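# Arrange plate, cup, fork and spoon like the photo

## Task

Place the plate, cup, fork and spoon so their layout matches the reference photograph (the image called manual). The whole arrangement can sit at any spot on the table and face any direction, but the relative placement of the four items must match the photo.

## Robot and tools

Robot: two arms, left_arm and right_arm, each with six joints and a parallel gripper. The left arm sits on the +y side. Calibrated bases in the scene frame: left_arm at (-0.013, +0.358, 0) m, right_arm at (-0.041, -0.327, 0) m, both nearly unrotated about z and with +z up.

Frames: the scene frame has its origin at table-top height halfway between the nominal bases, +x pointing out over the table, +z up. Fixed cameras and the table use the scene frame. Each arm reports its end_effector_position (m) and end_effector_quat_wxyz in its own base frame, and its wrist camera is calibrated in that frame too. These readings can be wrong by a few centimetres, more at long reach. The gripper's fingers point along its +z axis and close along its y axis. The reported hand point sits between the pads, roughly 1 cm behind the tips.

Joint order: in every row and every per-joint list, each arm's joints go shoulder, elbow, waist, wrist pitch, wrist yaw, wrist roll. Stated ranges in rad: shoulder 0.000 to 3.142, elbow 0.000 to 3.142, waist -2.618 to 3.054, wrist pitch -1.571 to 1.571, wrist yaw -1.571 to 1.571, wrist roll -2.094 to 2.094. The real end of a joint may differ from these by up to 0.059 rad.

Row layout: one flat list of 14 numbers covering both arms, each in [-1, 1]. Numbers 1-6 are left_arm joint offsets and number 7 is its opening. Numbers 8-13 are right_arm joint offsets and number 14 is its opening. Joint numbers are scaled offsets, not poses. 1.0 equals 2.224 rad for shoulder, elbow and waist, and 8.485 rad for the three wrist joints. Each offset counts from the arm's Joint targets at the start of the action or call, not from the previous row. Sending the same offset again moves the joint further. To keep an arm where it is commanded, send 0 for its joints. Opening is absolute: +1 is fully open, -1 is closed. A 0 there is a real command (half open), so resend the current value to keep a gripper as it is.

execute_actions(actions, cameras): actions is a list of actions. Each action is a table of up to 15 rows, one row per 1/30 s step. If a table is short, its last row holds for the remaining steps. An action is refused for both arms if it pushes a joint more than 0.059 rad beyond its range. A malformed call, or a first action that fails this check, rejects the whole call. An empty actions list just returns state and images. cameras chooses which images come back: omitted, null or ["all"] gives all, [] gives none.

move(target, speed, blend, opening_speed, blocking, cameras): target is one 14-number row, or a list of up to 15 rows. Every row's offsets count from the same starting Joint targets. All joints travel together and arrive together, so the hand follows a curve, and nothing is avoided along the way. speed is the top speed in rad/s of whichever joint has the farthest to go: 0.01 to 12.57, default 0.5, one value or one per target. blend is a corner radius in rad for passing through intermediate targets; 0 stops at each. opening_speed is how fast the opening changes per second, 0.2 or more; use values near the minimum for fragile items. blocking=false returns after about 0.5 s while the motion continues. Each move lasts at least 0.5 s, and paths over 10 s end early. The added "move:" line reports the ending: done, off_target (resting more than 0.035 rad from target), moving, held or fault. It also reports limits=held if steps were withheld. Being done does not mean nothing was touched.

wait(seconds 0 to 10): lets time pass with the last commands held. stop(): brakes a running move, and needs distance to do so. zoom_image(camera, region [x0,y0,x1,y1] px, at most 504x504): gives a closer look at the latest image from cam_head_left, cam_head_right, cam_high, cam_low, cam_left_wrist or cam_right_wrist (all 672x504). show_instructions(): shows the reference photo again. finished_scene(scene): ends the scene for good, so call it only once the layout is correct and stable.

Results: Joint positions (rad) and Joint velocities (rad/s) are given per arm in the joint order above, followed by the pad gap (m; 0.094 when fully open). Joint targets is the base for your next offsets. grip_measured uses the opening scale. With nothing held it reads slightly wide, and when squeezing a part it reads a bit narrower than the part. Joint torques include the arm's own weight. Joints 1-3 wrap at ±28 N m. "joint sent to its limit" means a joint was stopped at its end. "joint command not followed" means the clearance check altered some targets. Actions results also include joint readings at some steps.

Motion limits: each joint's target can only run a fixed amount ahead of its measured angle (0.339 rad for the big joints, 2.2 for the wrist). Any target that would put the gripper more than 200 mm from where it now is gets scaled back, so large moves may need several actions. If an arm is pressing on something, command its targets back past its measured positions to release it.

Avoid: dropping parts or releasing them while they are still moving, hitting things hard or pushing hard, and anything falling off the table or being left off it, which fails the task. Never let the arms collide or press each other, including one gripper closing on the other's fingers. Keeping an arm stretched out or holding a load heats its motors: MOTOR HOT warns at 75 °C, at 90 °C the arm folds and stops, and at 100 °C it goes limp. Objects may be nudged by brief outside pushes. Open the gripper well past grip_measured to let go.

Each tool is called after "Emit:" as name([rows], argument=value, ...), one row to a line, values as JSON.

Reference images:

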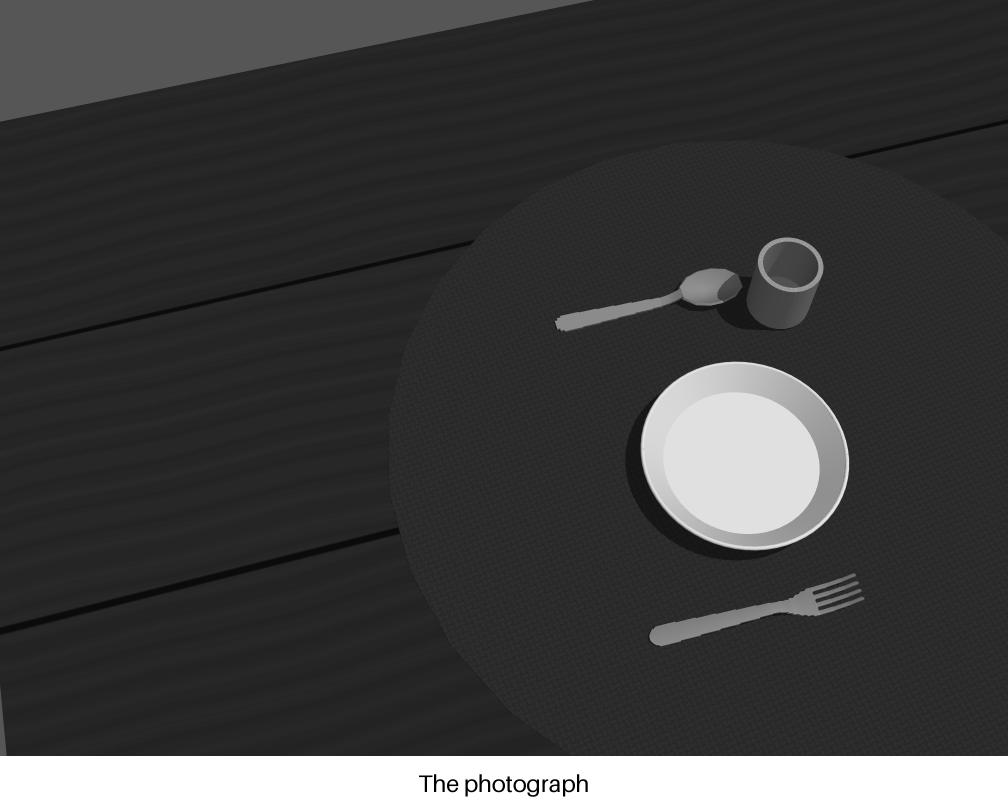

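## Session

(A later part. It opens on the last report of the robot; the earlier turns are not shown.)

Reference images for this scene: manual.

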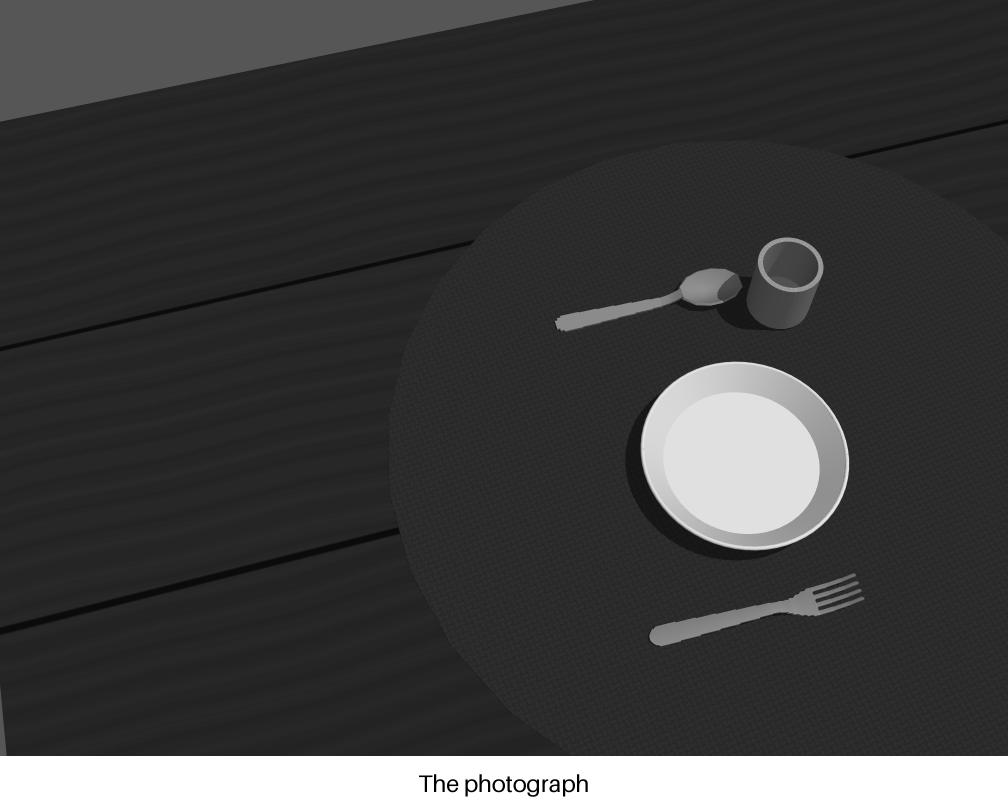

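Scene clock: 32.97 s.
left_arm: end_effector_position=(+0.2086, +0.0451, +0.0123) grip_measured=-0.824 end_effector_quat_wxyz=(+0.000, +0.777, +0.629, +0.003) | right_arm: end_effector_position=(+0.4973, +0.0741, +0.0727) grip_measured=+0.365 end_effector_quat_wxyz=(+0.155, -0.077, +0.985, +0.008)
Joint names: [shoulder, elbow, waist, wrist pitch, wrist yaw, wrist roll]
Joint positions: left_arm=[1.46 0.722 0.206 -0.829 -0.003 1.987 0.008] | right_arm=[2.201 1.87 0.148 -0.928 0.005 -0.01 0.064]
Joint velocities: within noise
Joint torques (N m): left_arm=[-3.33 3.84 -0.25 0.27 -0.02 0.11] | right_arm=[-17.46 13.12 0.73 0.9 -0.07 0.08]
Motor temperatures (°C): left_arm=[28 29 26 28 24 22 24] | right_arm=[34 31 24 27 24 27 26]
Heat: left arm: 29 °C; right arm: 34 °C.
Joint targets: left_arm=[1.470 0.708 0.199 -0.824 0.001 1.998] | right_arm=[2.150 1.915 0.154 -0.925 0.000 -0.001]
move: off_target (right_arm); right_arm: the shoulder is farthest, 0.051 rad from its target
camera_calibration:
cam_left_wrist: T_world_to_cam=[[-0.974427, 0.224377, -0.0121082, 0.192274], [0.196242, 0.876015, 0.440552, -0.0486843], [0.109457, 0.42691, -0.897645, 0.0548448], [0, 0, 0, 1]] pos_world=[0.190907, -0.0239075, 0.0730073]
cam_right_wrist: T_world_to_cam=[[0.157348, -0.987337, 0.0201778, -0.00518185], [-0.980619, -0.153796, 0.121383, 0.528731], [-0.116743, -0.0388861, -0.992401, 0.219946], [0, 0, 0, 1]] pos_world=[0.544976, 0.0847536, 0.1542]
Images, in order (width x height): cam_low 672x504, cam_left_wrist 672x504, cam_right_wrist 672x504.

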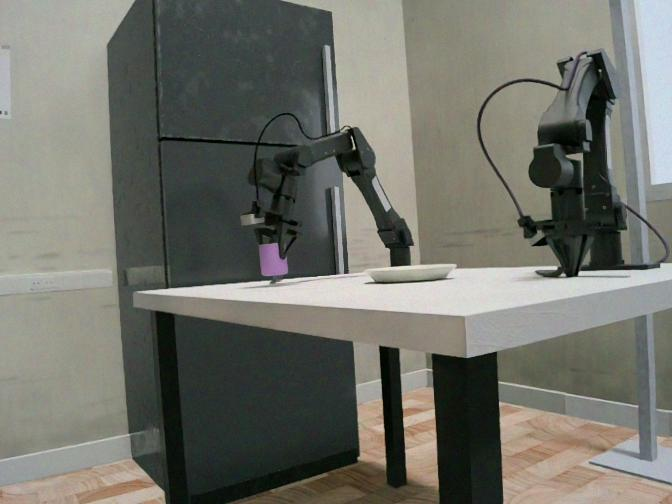

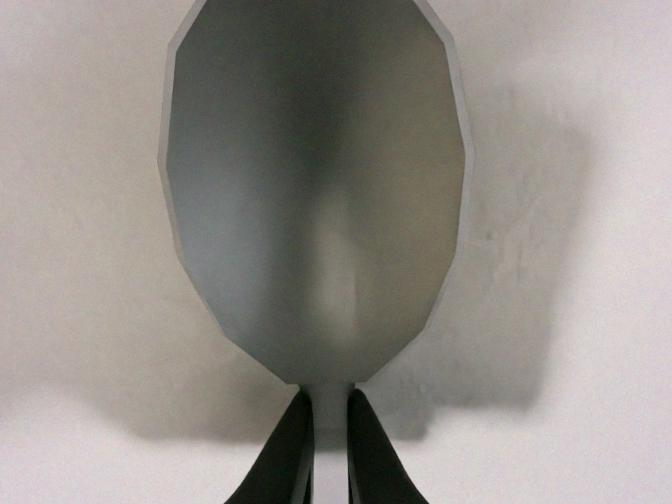

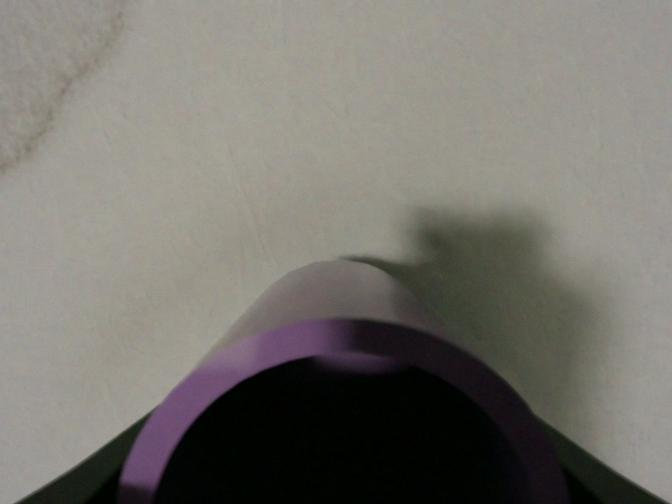

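Emit:
move([
  [-0.0135, 0.0225, 0, 0, 0, 0, -1.0, 0, 0, 0, 0, 0, 0, 0.30],
  [-0.0423, 0.0773, 0, -0.0278, 0, 0, -1.0, -0.0703, -0.0852, 0.0916, 0.0031, 0, 0, 0.30],
  [0.0899, 0.2338, -0.2626, -0.0357, 0, -0.2705, -1.0, -0.3516, -0.4258, 0.4582, 0.0156, 0, 0, 0.30],
], speed=[0.25, 0.4, 0.9], blend=[0.03, 0.05, 0])

Scene clock: 40.00 s.
left_arm: end_effector_position=(+0.2695, -0.1062, +0.0792) grip_measured=-0.826 end_effector_quat_wxyz=(+0.001, +0.046, +0.999, +0.001) | right_arm: end_effector_position=(+0.1175, +0.2797, +0.0984) grip_measured=+0.365 end_effector_quat_wxyz=(+0.136, -0.549, +0.820, +0.089)
Joint names: [shoulder, elbow, waist, wrist pitch, wrist yaw, wrist roll]
Joint positions: left_arm=[1.658 1.202 -0.38 -1.113 -0.002 -0.288 0.008] | right_arm=[1.402 0.982 1.17 -0.824 0 -0.01 0.064]
Joint velocities: within noise
Joint torques (N m): left_arm=[-5.98 7.27 -0.46 0.04 0.02 -0.08] | right_arm=[-8.08 7.25 0.42 1.2 -0.01 0.07]
Motor temperatures (°C): left_arm=[28 30 26 28 24 22 24] | right_arm=[36 31 24 27 24 27 26]
Heat: left arm: 30 °C; right arm: 36 °C.
Joint targets: left_arm=[1.670 1.228 -0.385 -1.127 0.000 -0.297] | right_arm=[1.367 0.967 1.174 -0.793 0.000 -0.001]
move: done; blend cut to 0.025 rad at target 1
camera_calibration:
cam_left_wrist: T_world_to_cam=[[-0.107259, -0.994181, -0.0100136, -0.0768859], [-0.895962, 0.0922863, 0.434438, 0.25411], [-0.430985, 0.055569, -0.900646, 0.279202], [0, 0, 0, 1]] pos_world=[0.339758, -0.115404, 0.140297]
cam_right_wrist: T_world_to_cam=[[0.924917, -0.379821, 0.0162594, -0.00271751], [-0.379319, -0.919149, 0.106213, 0.329644], [-0.025397, -0.104406, -0.99421, 0.217014], [0, 0, 0, 1]] pos_world=[0.133065, 0.324618, 0.180789]

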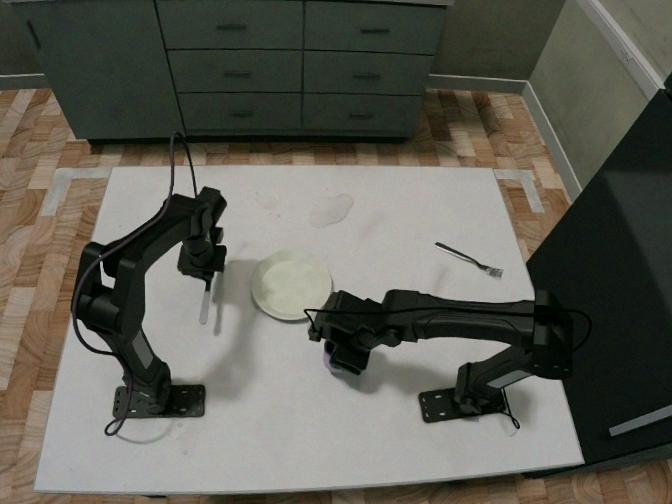

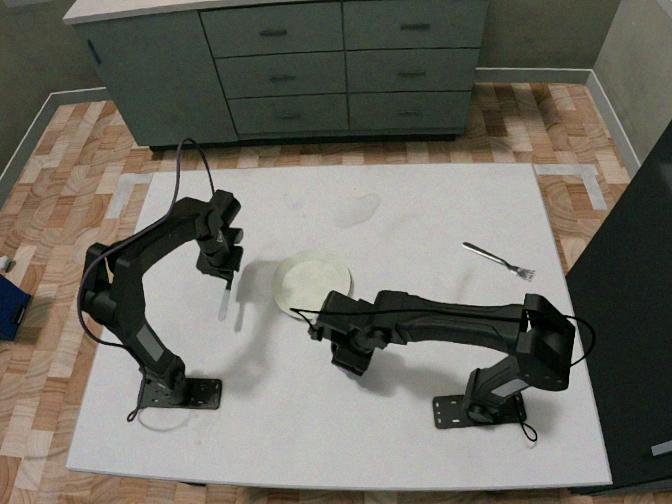

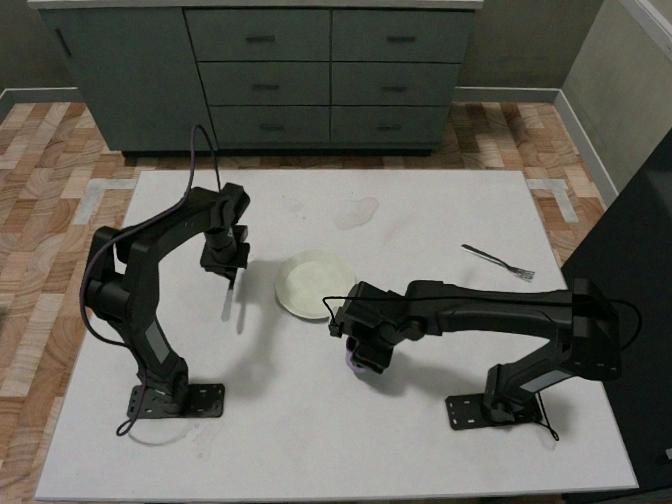

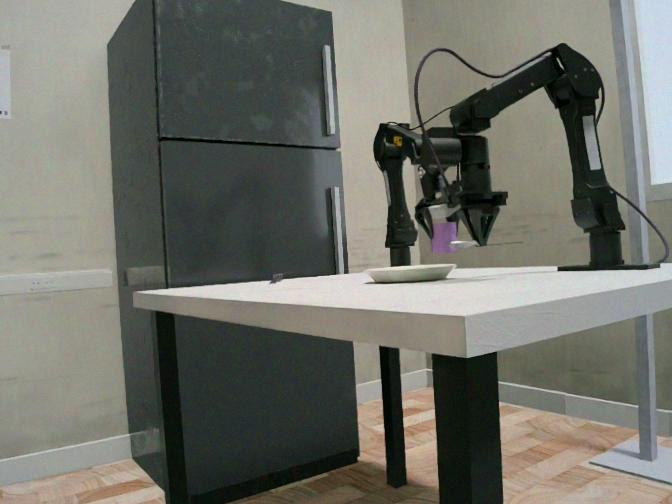

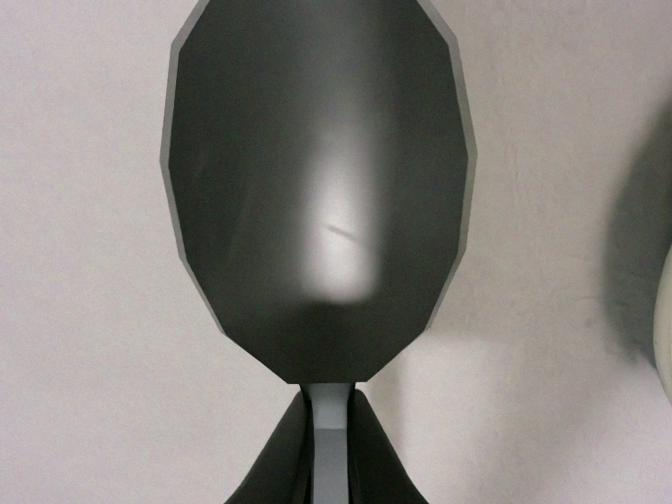

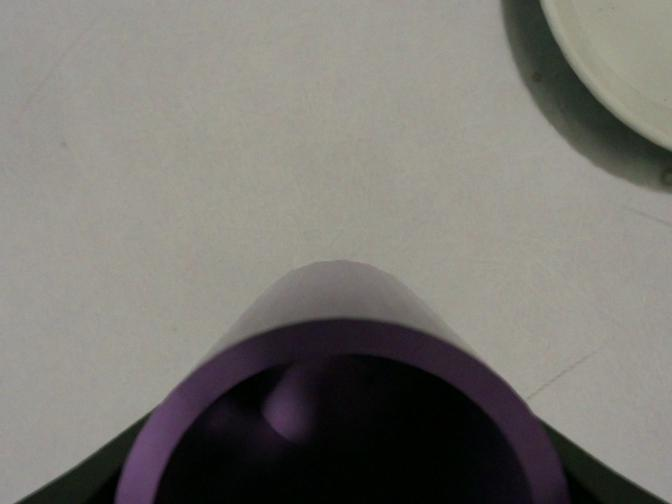

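Emit:
move(target=[0.0373, -0.0935, -0.0036, 0.0323, 0, 0, -1.0, 0.0535, -0.0809, 0, 0.0301, 0, 0, 0.30], speed=0.25, cameras=["cam_low", "cam_left_wrist", "cam_right_wrist", "cam_high"])

Emit:
zoom_image(camera="cam_low", region=[390, 210, 510, 300])

Scene clock: 42.90 s.
left_arm: end_effector_position=(+0.2665, -0.1069, +0.0158) grip_measured=-0.826 end_effector_quat_wxyz=(-0.004, +0.048, +0.999, +0.002) | right_arm: end_effector_position=(+0.1186, +0.2823, +0.0428) grip_measured=+0.365 end_effector_quat_wxyz=(+0.140, -0.548, +0.819, +0.092)
Joint names: [shoulder, elbow, waist, wrist pitch, wrist yaw, wrist roll]
Joint positions: left_arm=[1.742 1.031 -0.386 -0.869 -0.002 -0.289 0.008] | right_arm=[1.474 0.808 1.17 -0.569 0 -0.01 0.064]
Joint velocities: within noise
Joint torques (N m): left_arm=[-6.06 4.25 -0.7 0.32 0.03 -0.05] | right_arm=[-4.51 6.26 0.32 1.19 -0.04 0.06]
Motor temperatures (°C): left_arm=[28 30 26 28 24 22 24] | right_arm=[35 31 24 27 24 27 26]
Heat: left arm: 30 °C; right arm: 35 °C.
Joint targets: left_arm=[1.753 1.021 -0.393 -0.853 0.000 -0.297] | right_arm=[1.486 0.787 1.174 -0.537 0.000 -0.001]
move: done
camera_calibration:
cam_left_wrist: T_world_to_cam=[[-0.112691, -0.993543, -0.0131322, -0.0770228], [-0.890797, 0.0951647, 0.444325, 0.277806], [-0.440206, 0.0617697, -0.895769, 0.223898], [0, 0, 0, 1]] pos_world=[0.33735, -0.116793, 0.0761137]
cam_right_wrist: T_world_to_cam=[[0.924846, -0.379991, 0.0163192, -0.00178234], [-0.379727, -0.920067, 0.096352, 0.33915], [-0.0215981, -0.0953076, -0.995214, 0.159089], [0, 0, 0, 1]] pos_world=[0.133869, 0.326526, 0.125679]
Images, in order (width x height): cam_high 672x504, cam_low 672x504, cam_left_wrist 672x504, cam_right_wrist 672x504.

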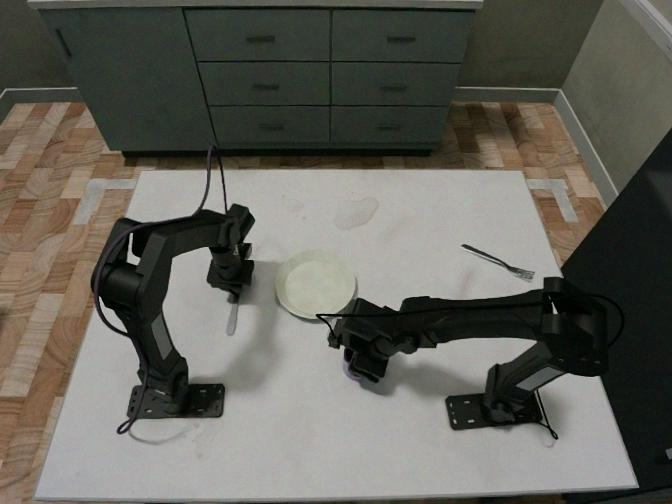

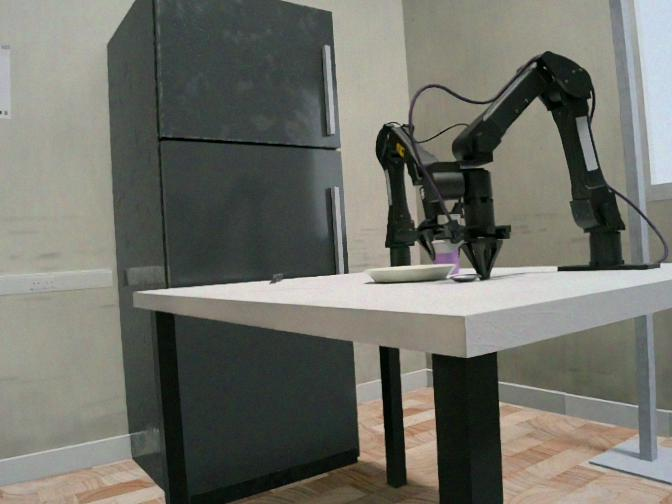

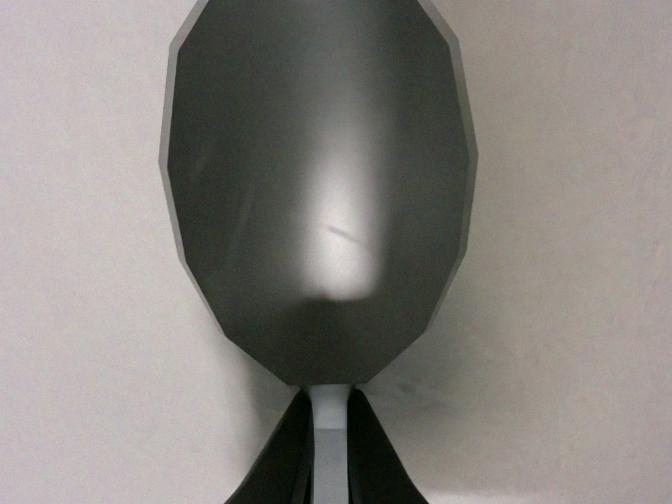

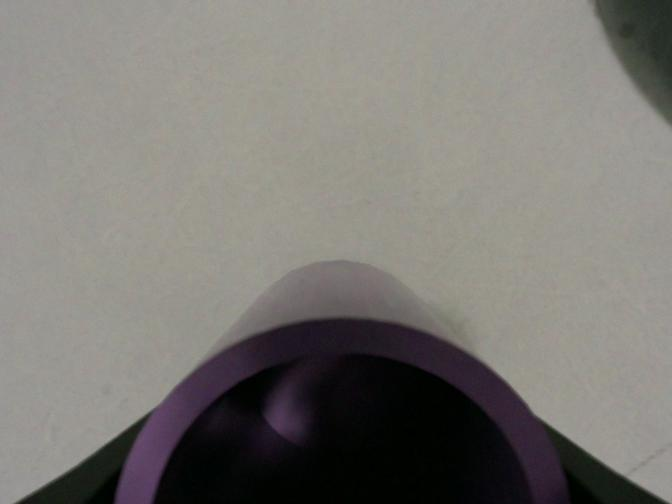

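Scaled by 4.200 from the camera's 672x504 image, which has a finer 960x720 frame.

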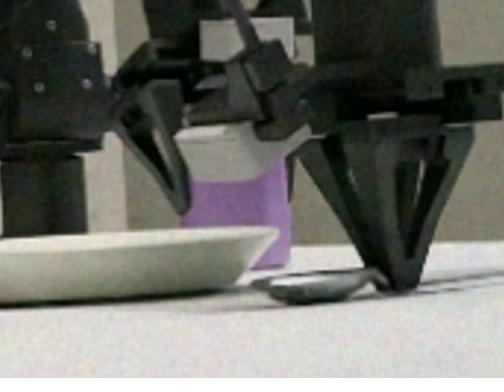

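Emit:
zoom_image(camera="cam_low", region=[430, 250, 490, 290])

Emit:
zoom_image(camera="cam_high", region=[310, 290, 430, 400])

Scaled by 8.400 from the camera's 672x504 image, which has a finer 960x720 frame.

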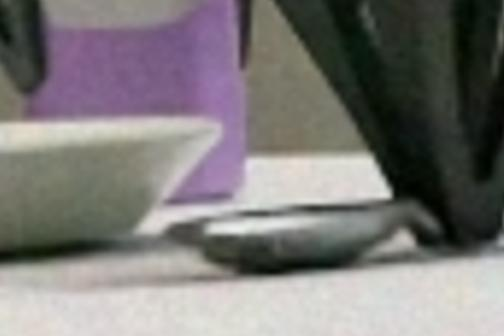

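Scaled by 4.200 from the camera's 672x504 image, which has a finer 960x720 frame.

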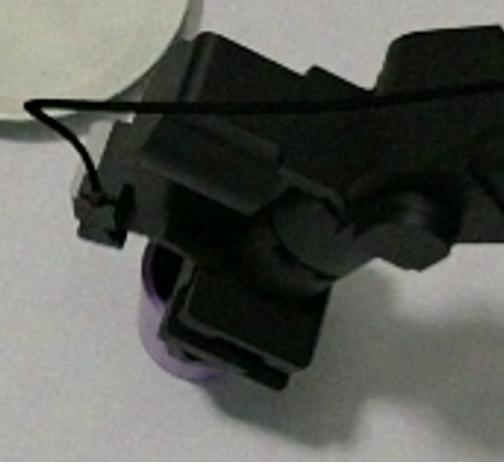

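Emit:
move([
  [0, 0, 0, 0.0014, 0, 0, -1.0, 0, -0.0054, 0, 0, 0, 0, 0.30],
  [0, 0, 0, 0.0014, 0, 0, -0.3, 0, -0.0054, 0, 0, 0, 0, 1.0],
], speed=0.06, opening_speed=0.6, cameras=["cam_low", "cam_left_wrist", "cam_right_wrist"])

Scene clock: 45.83 s.
left_arm: end_effector_position=(+0.2693, -0.1081, +0.0158) grip_measured=-0.302 end_effector_quat_wxyz=(+0.002, +0.048, +0.999, +0.000) | right_arm: end_effector_position=(+0.1184, +0.2818, +0.0402) grip_measured=+0.999 end_effector_quat_wxyz=(+0.142, -0.548, +0.819, +0.093)
Joint names: [shoulder, elbow, waist, wrist pitch, wrist yaw, wrist roll]
Joint positions: left_arm=[1.742 1.031 -0.386 -0.857 -0.002 -0.289 0.033] | right_arm=[1.474 0.796 1.17 -0.553 0 -0.01 0.094]
Joint velocities: within noise
Joint torques (N m): left_arm=[-6.19 4.16 -0.51 0.36 0.05 -0.07] | right_arm=[-4.52 6.32 0.31 1.09 -0.02 0.08]
Motor temperatures (°C): left_arm=[29 29 26 28 24 22 24] | right_arm=[34 31 24 27 24 27 26]
Heat: left arm: 29 °C; right arm: 34 °C.
Joint targets: left_arm=[1.753 1.021 -0.393 -0.841 0.000 -0.297] | right_arm=[1.486 0.775 1.174 -0.537 0.000 -0.001]
move: done
camera_calibration:
cam_left_wrist: T_world_to_cam=[[-0.112575, -0.993594, -0.00987422, -0.0778671], [-0.895765, 0.0971805, 0.433775, 0.282102], [-0.430037, 0.0576774, -0.900967, 0.222132], [0, 0, 0, 1]] pos_world=[0.339456, -0.117595, 0.0769961]
cam_right_wrist: T_world_to_cam=[[0.924833, -0.380024, 0.0163036, -0.0017534], [-0.379832, -0.920379, 0.0929009, 0.339085], [-0.0202991, -0.0921104, -0.995542, 0.155341], [0, 0, 0, 1]] pos_world=[0.13357, 0.325729, 0.123175]
Images, in order (width x height): cam_low 672x504, cam_left_wrist 672x504, cam_right_wrist 672x504.

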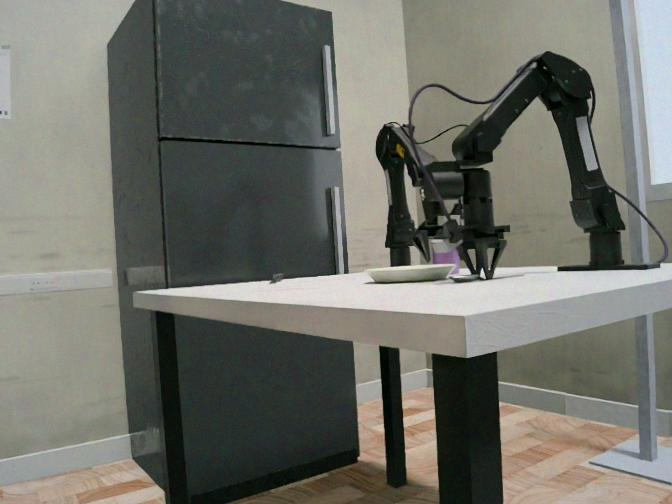

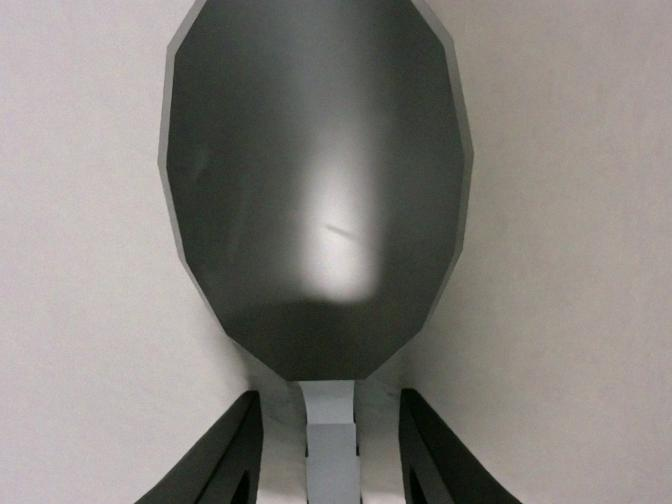

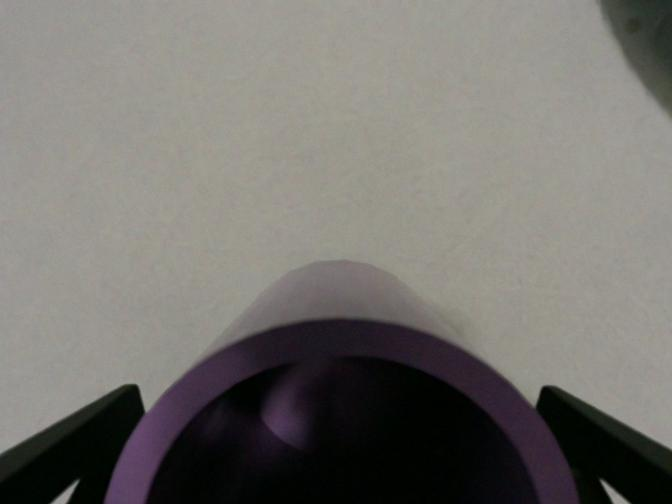

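Emit:
move([
  [-0.0135, 0.0270, 0, 0, 0, 0, -0.3, -0.0135, 0.0270, 0, 0, 0, 0, 1.0],
  [-0.0531, 0.1232, 0, -0.0433, 0, 0, -0.3, -0.0477, 0.1358, 0, -0.0442, 0, 0, 1.0],
  [-0.0531, 0.1232, 0, -0.0433, 0, 0, 1.0, 0.2671, 0.4809, -0.6578, -0.0937, 0, 0.2270, -0.2],
], speed=[0.25, 0.5, 1.2], blend=[0.03, 0.05, 0])

Scene clock: 51.17 s.
left_arm: end_effector_position=(+0.2696, -0.1082, +0.0985) grip_measured=+0.998 end_effector_quat_wxyz=(-0.001, +0.048, +0.999, +0.001) | right_arm: end_effector_position=(+0.3816, -0.1145, +0.0998) grip_measured=-0.199 end_effector_quat_wxyz=(+0.001, +0.893, +0.450, +0.003)
Joint names: [shoulder, elbow, waist, wrist pitch, wrist yaw, wrist roll]
Joint positions: left_arm=[1.653 1.274 -0.386 -1.195 -0.002 -0.289 0.094] | right_arm=[2.063 1.81 -0.295 -1.312 -0.002 1.914 0.038]
Joint velocities: within noise
Joint torques (N m): left_arm=[-8.12 7.04 -0.64 -0.02 -0.01 -0.07] | right_arm=[-9.96 11.48 0.44 0.23 0.02 0.08]
Motor temperatures (°C): left_arm=[29 30 26 28 24 22 24] | right_arm=[33 31 24 27 24 27 26]
Heat: left arm: 30 °C; right arm: 33 °C.
Joint targets: left_arm=[1.635 1.295 -0.393 -1.209 0.000 -0.297] | right_arm=[2.080 1.845 -0.289 -1.332 0.000 1.925]
move: done
camera_calibration:
cam_left_wrist: T_world_to_cam=[[-0.112291, -0.993611, -0.011315, -0.077154], [-0.89348, 0.0959788, 0.438728, 0.245255], [-0.434839, 0.059375, -0.898549, 0.298011], [0, 0, 0, 1]] pos_world=[0.340053, -0.117895, 0.159304]
cam_right_wrist: T_world_to_cam=[[-0.806757, 0.590855, 0.00580266, 0.376209], [0.537124, 0.729229, 0.423937, -0.125287], [0.246254, 0.345131, -0.905673, 0.122842], [0, 0, 0, 1]] pos_world=[0.340553, -0.173318, 0.162185]

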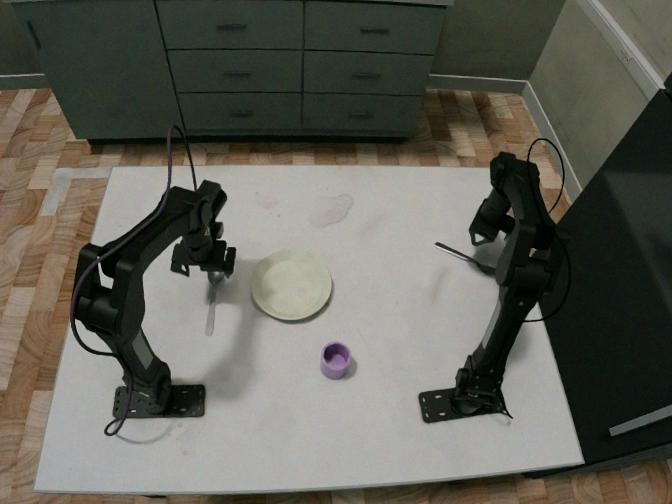

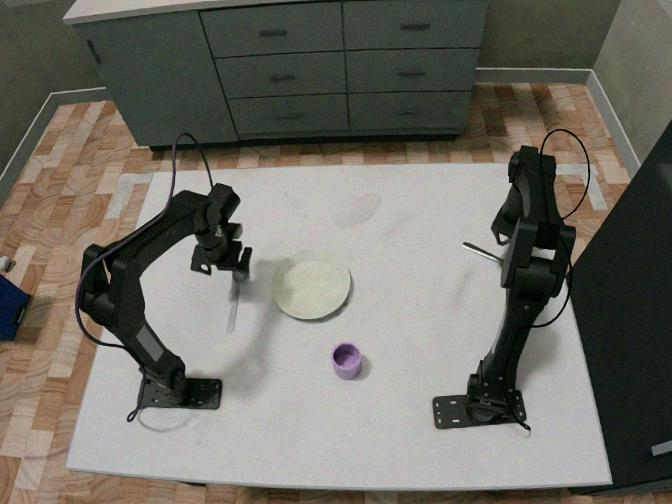

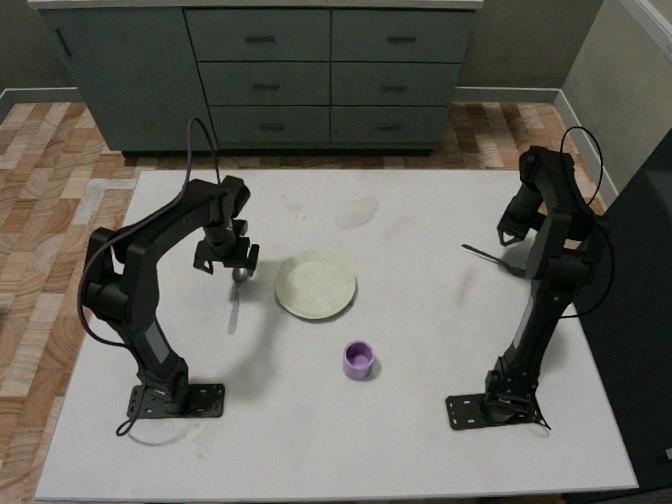

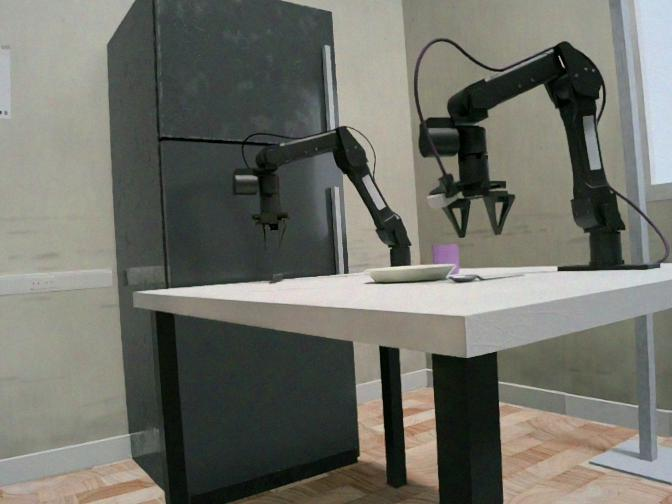

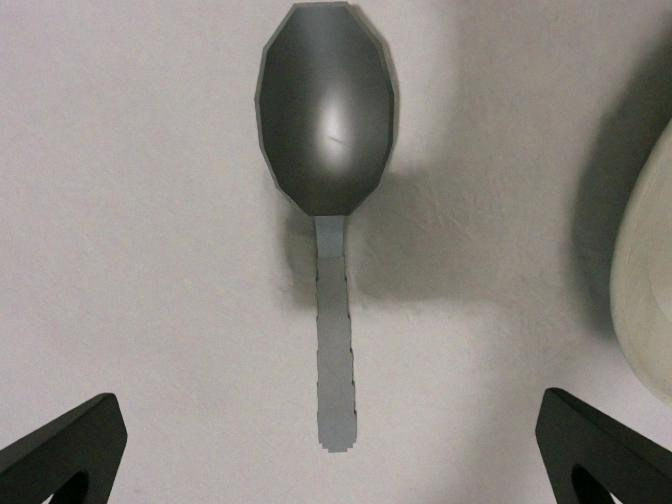

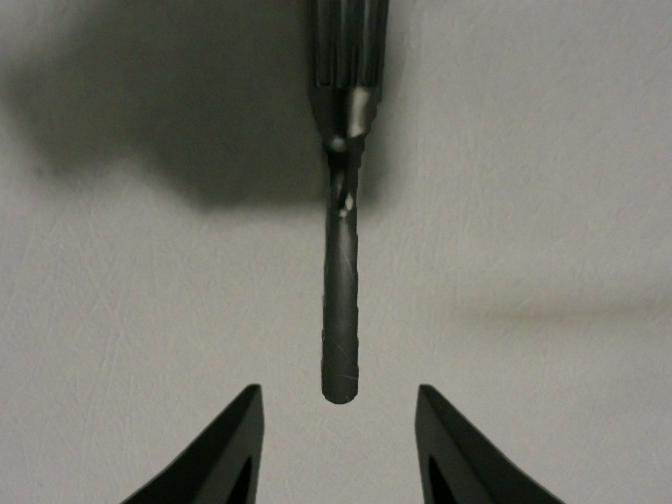

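Emit:
move(target=[0.1983, 0.3309, -0.4528, -0.0376, 0, 0.0562, 1.0, 0.0283, -0.1353, 0, 0.0397, 0, 0, -0.2], speed=0.6)

Emit:
zoom_image(camera="cam_low", region=[230, 230, 330, 300])

Scene clock: 55.50 s.
left_arm: end_effector_position=(+0.0656, -0.3874, +0.1517) grip_measured=+0.998 end_effector_quat_wxyz=(+0.003, +0.708, +0.706, -0.004) | right_arm: end_effector_position=(+0.3834, -0.1150, +0.0154) grip_measured=-0.199 end_effector_quat_wxyz=(+0.002, +0.893, +0.449, +0.004)
Joint names: [shoulder, elbow, waist, wrist pitch, wrist yaw, wrist roll]
Joint positions: left_arm=[2.056 2.007 -1.405 -1.512 0.002 0.17 0.094] | right_arm=[2.124 1.564 -0.295 -1.001 -0.002 1.914 0.038]
Joint velocities: within noise
Joint torques (N m): left_arm=[-8.7 7.24 0.53 -0.03 -0.01 0.16] | right_arm=[-10.17 5.83 0.46 0.43 0.01 0.09]
Motor temperatures (°C): left_arm=[29 30 26 27 24 22 24] | right_arm=[34 31 24 27 24 27 26]
Heat: left arm: 30 °C; right arm: 34 °C.
Joint targets: left_arm=[2.076 2.030 -1.400 -1.528 0.000 0.179] | right_arm=[2.144 1.544 -0.289 -0.995 0.000 1.925]
move: done
camera_calibration:
cam_left_wrist: T_world_to_cam=[[-0.999785, 0.0191011, -0.00811964, 0.0732049], [0.0137949, 0.903838, 0.427653, 0.321578], [0.0155075, 0.427449, -0.903907, 0.387557], [0, 0, 0, 1]] pos_world=[0.062743, -0.457713, 0.213386]
cam_right_wrist: T_world_to_cam=[[-0.806559, 0.591145, 0.00322314, 0.37855], [0.53627, 0.729371, 0.424773, -0.089805], [0.248752, 0.344333, -0.905294, 0.045138], [0, 0, 0, 1]] pos_world=[0.342254, -0.173819, 0.0777898]

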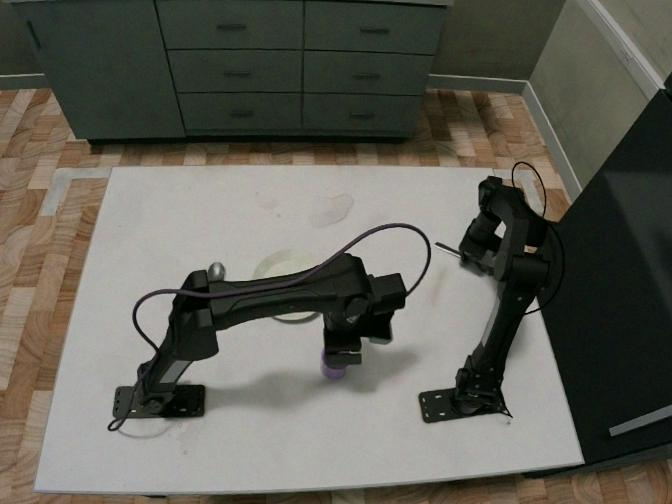

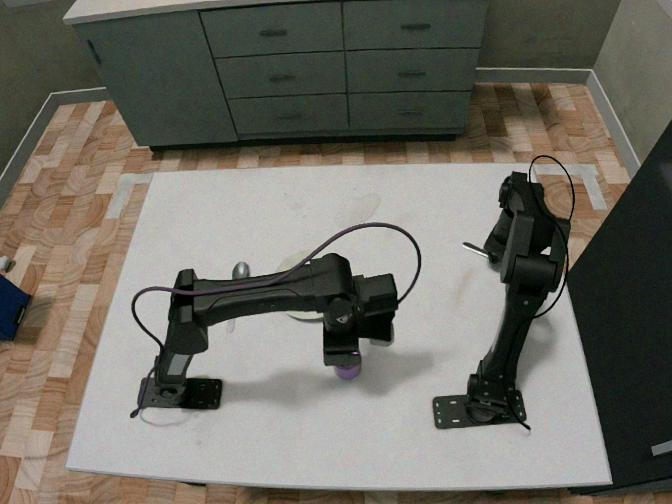

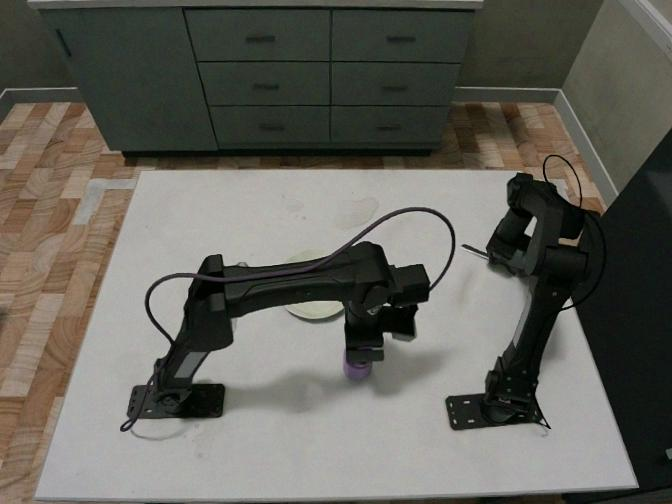

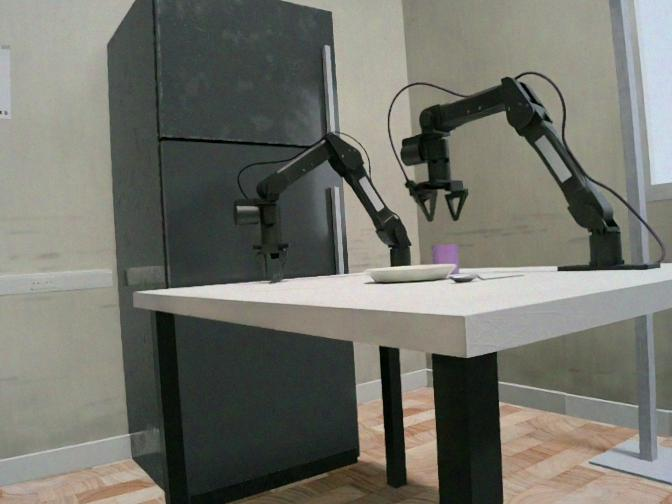

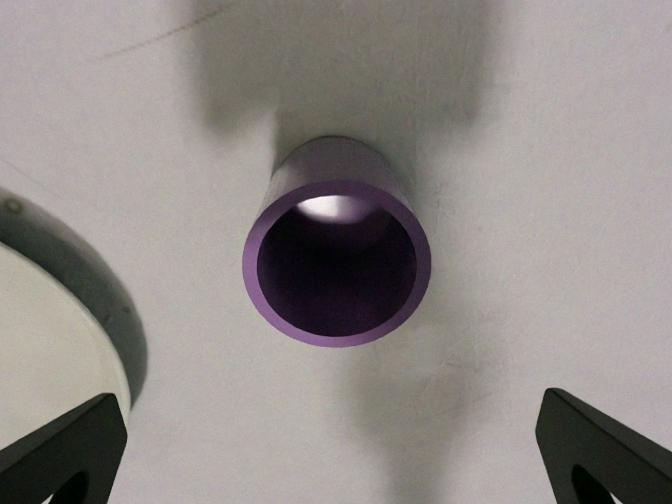

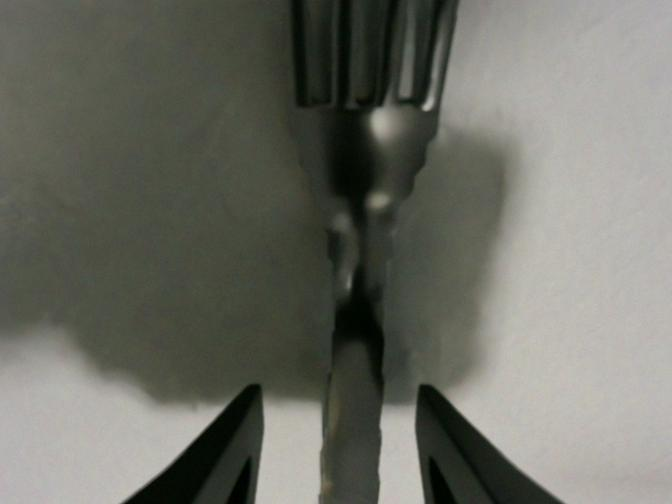

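Scaled by 5.040 from the camera's 672x504 image, which has a finer 960x720 frame.

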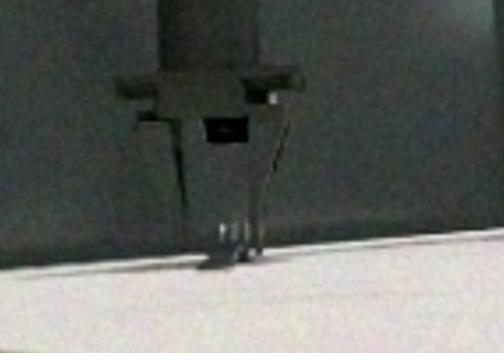

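Emit:
move([
  [0.0101, -0.1808, 0, 0.0475, 0, 0, 1.0, 0.0009, -0.0031, 0, 0.00106, 0, 0, -0.2],
  [0.0101, -0.1808, 0, 0.0475, 0, 0, 1.0, 0.0009, -0.0031, 0, 0.00106, 0, 0, -1.0],
], speed=0.4, opening_speed=0.8, cameras=["cam_low", "cam_left_wrist", "cam_right_wrist"])

Emit:
zoom_image(camera="cam_low", region=[400, 200, 500, 300])

Scene clock: 59.87 s.
left_arm: end_effector_position=(+0.0656, -0.3875, +0.0495) grip_measured=+0.998 end_effector_quat_wxyz=(-0.006, +0.709, +0.706, +0.003) | right_arm: end_effector_position=(+0.3857, -0.1157, +0.0155) grip_measured=-0.819 end_effector_quat_wxyz=(+0.006, +0.893, +0.449, +0.008)
Joint names: [shoulder, elbow, waist, wrist pitch, wrist yaw, wrist roll]
Joint positions: left_arm=[2.083 1.64 -1.405 -1.14 0.002 0.17 0.094] | right_arm=[2.124 1.564 -0.295 -0.992 -0.002 1.915 0.009]
Joint velocities: within noise
Joint torques (N m): left_arm=[-8.9 4.41 0.54 0.3 -0.04 0.14] | right_arm=[-10.15 5.29 0.43 0.48 0.01 0.09]
Motor temperatures (°C): left_arm=[30 30 26 27 24 22 24] | right_arm=[34 31 24 26 24 27 26]
Heat: left arm: 30 °C; right arm: 34 °C.
Joint targets: left_arm=[2.098 1.629 -1.400 -1.125 0.000 0.179] | right_arm=[2.146 1.537 -0.289 -0.986 0.000 1.925]
move: done
camera_calibration:
cam_left_wrist: T_world_to_cam=[[-0.999792, 0.0199541, -0.004127, 0.0725447], [0.0160032, 0.894315, 0.447152, 0.360645], [0.0126133, 0.446993, -0.894449, 0.30252], [0, 0, 0, 1]] pos_world=[0.0629424, -0.459202, 0.109625]
cam_right_wrist: T_world_to_cam=[[-0.806307, 0.591469, -0.00576223, 0.38089], [0.532673, 0.730321, 0.427657, -0.0890954], [0.257154, 0.341754, -0.903923, 0.0412734], [0, 0, 0, 1]] pos_world=[0.343959, -0.174322, 0.0776051]
Images, in order (width x height): cam_low 672x504, cam_left_wrist 672x504, cam_right_wrist 672x504.

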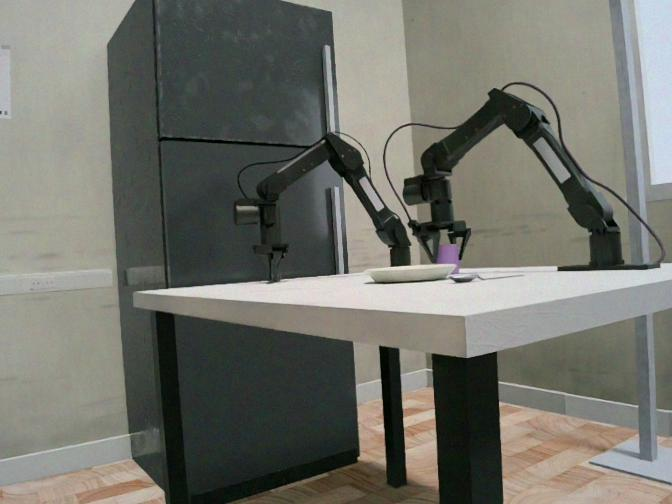

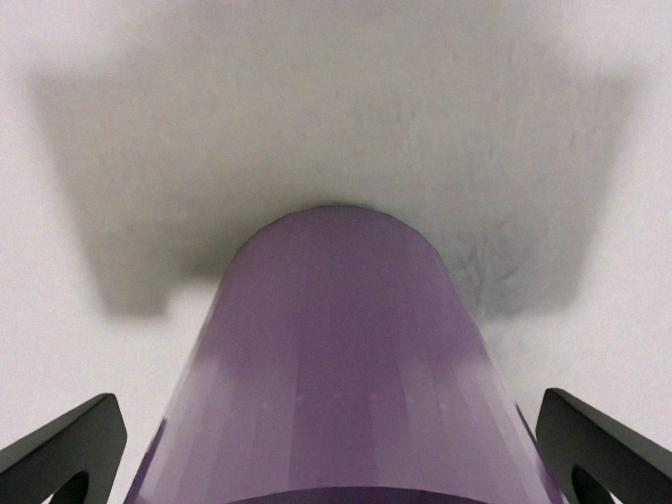

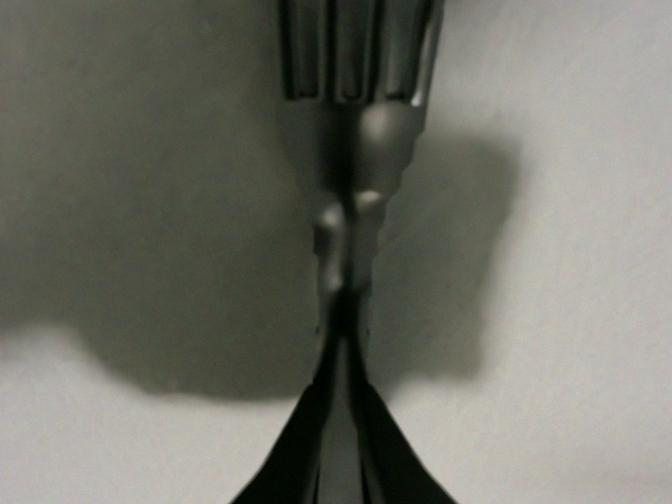

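Scaled by 5.040 from the camera's 672x504 image, which has a finer 960x720 frame.

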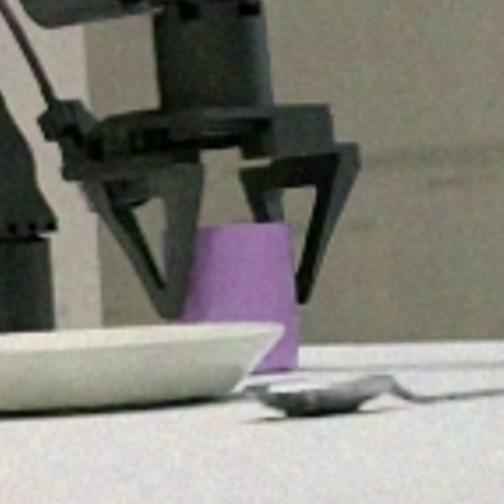

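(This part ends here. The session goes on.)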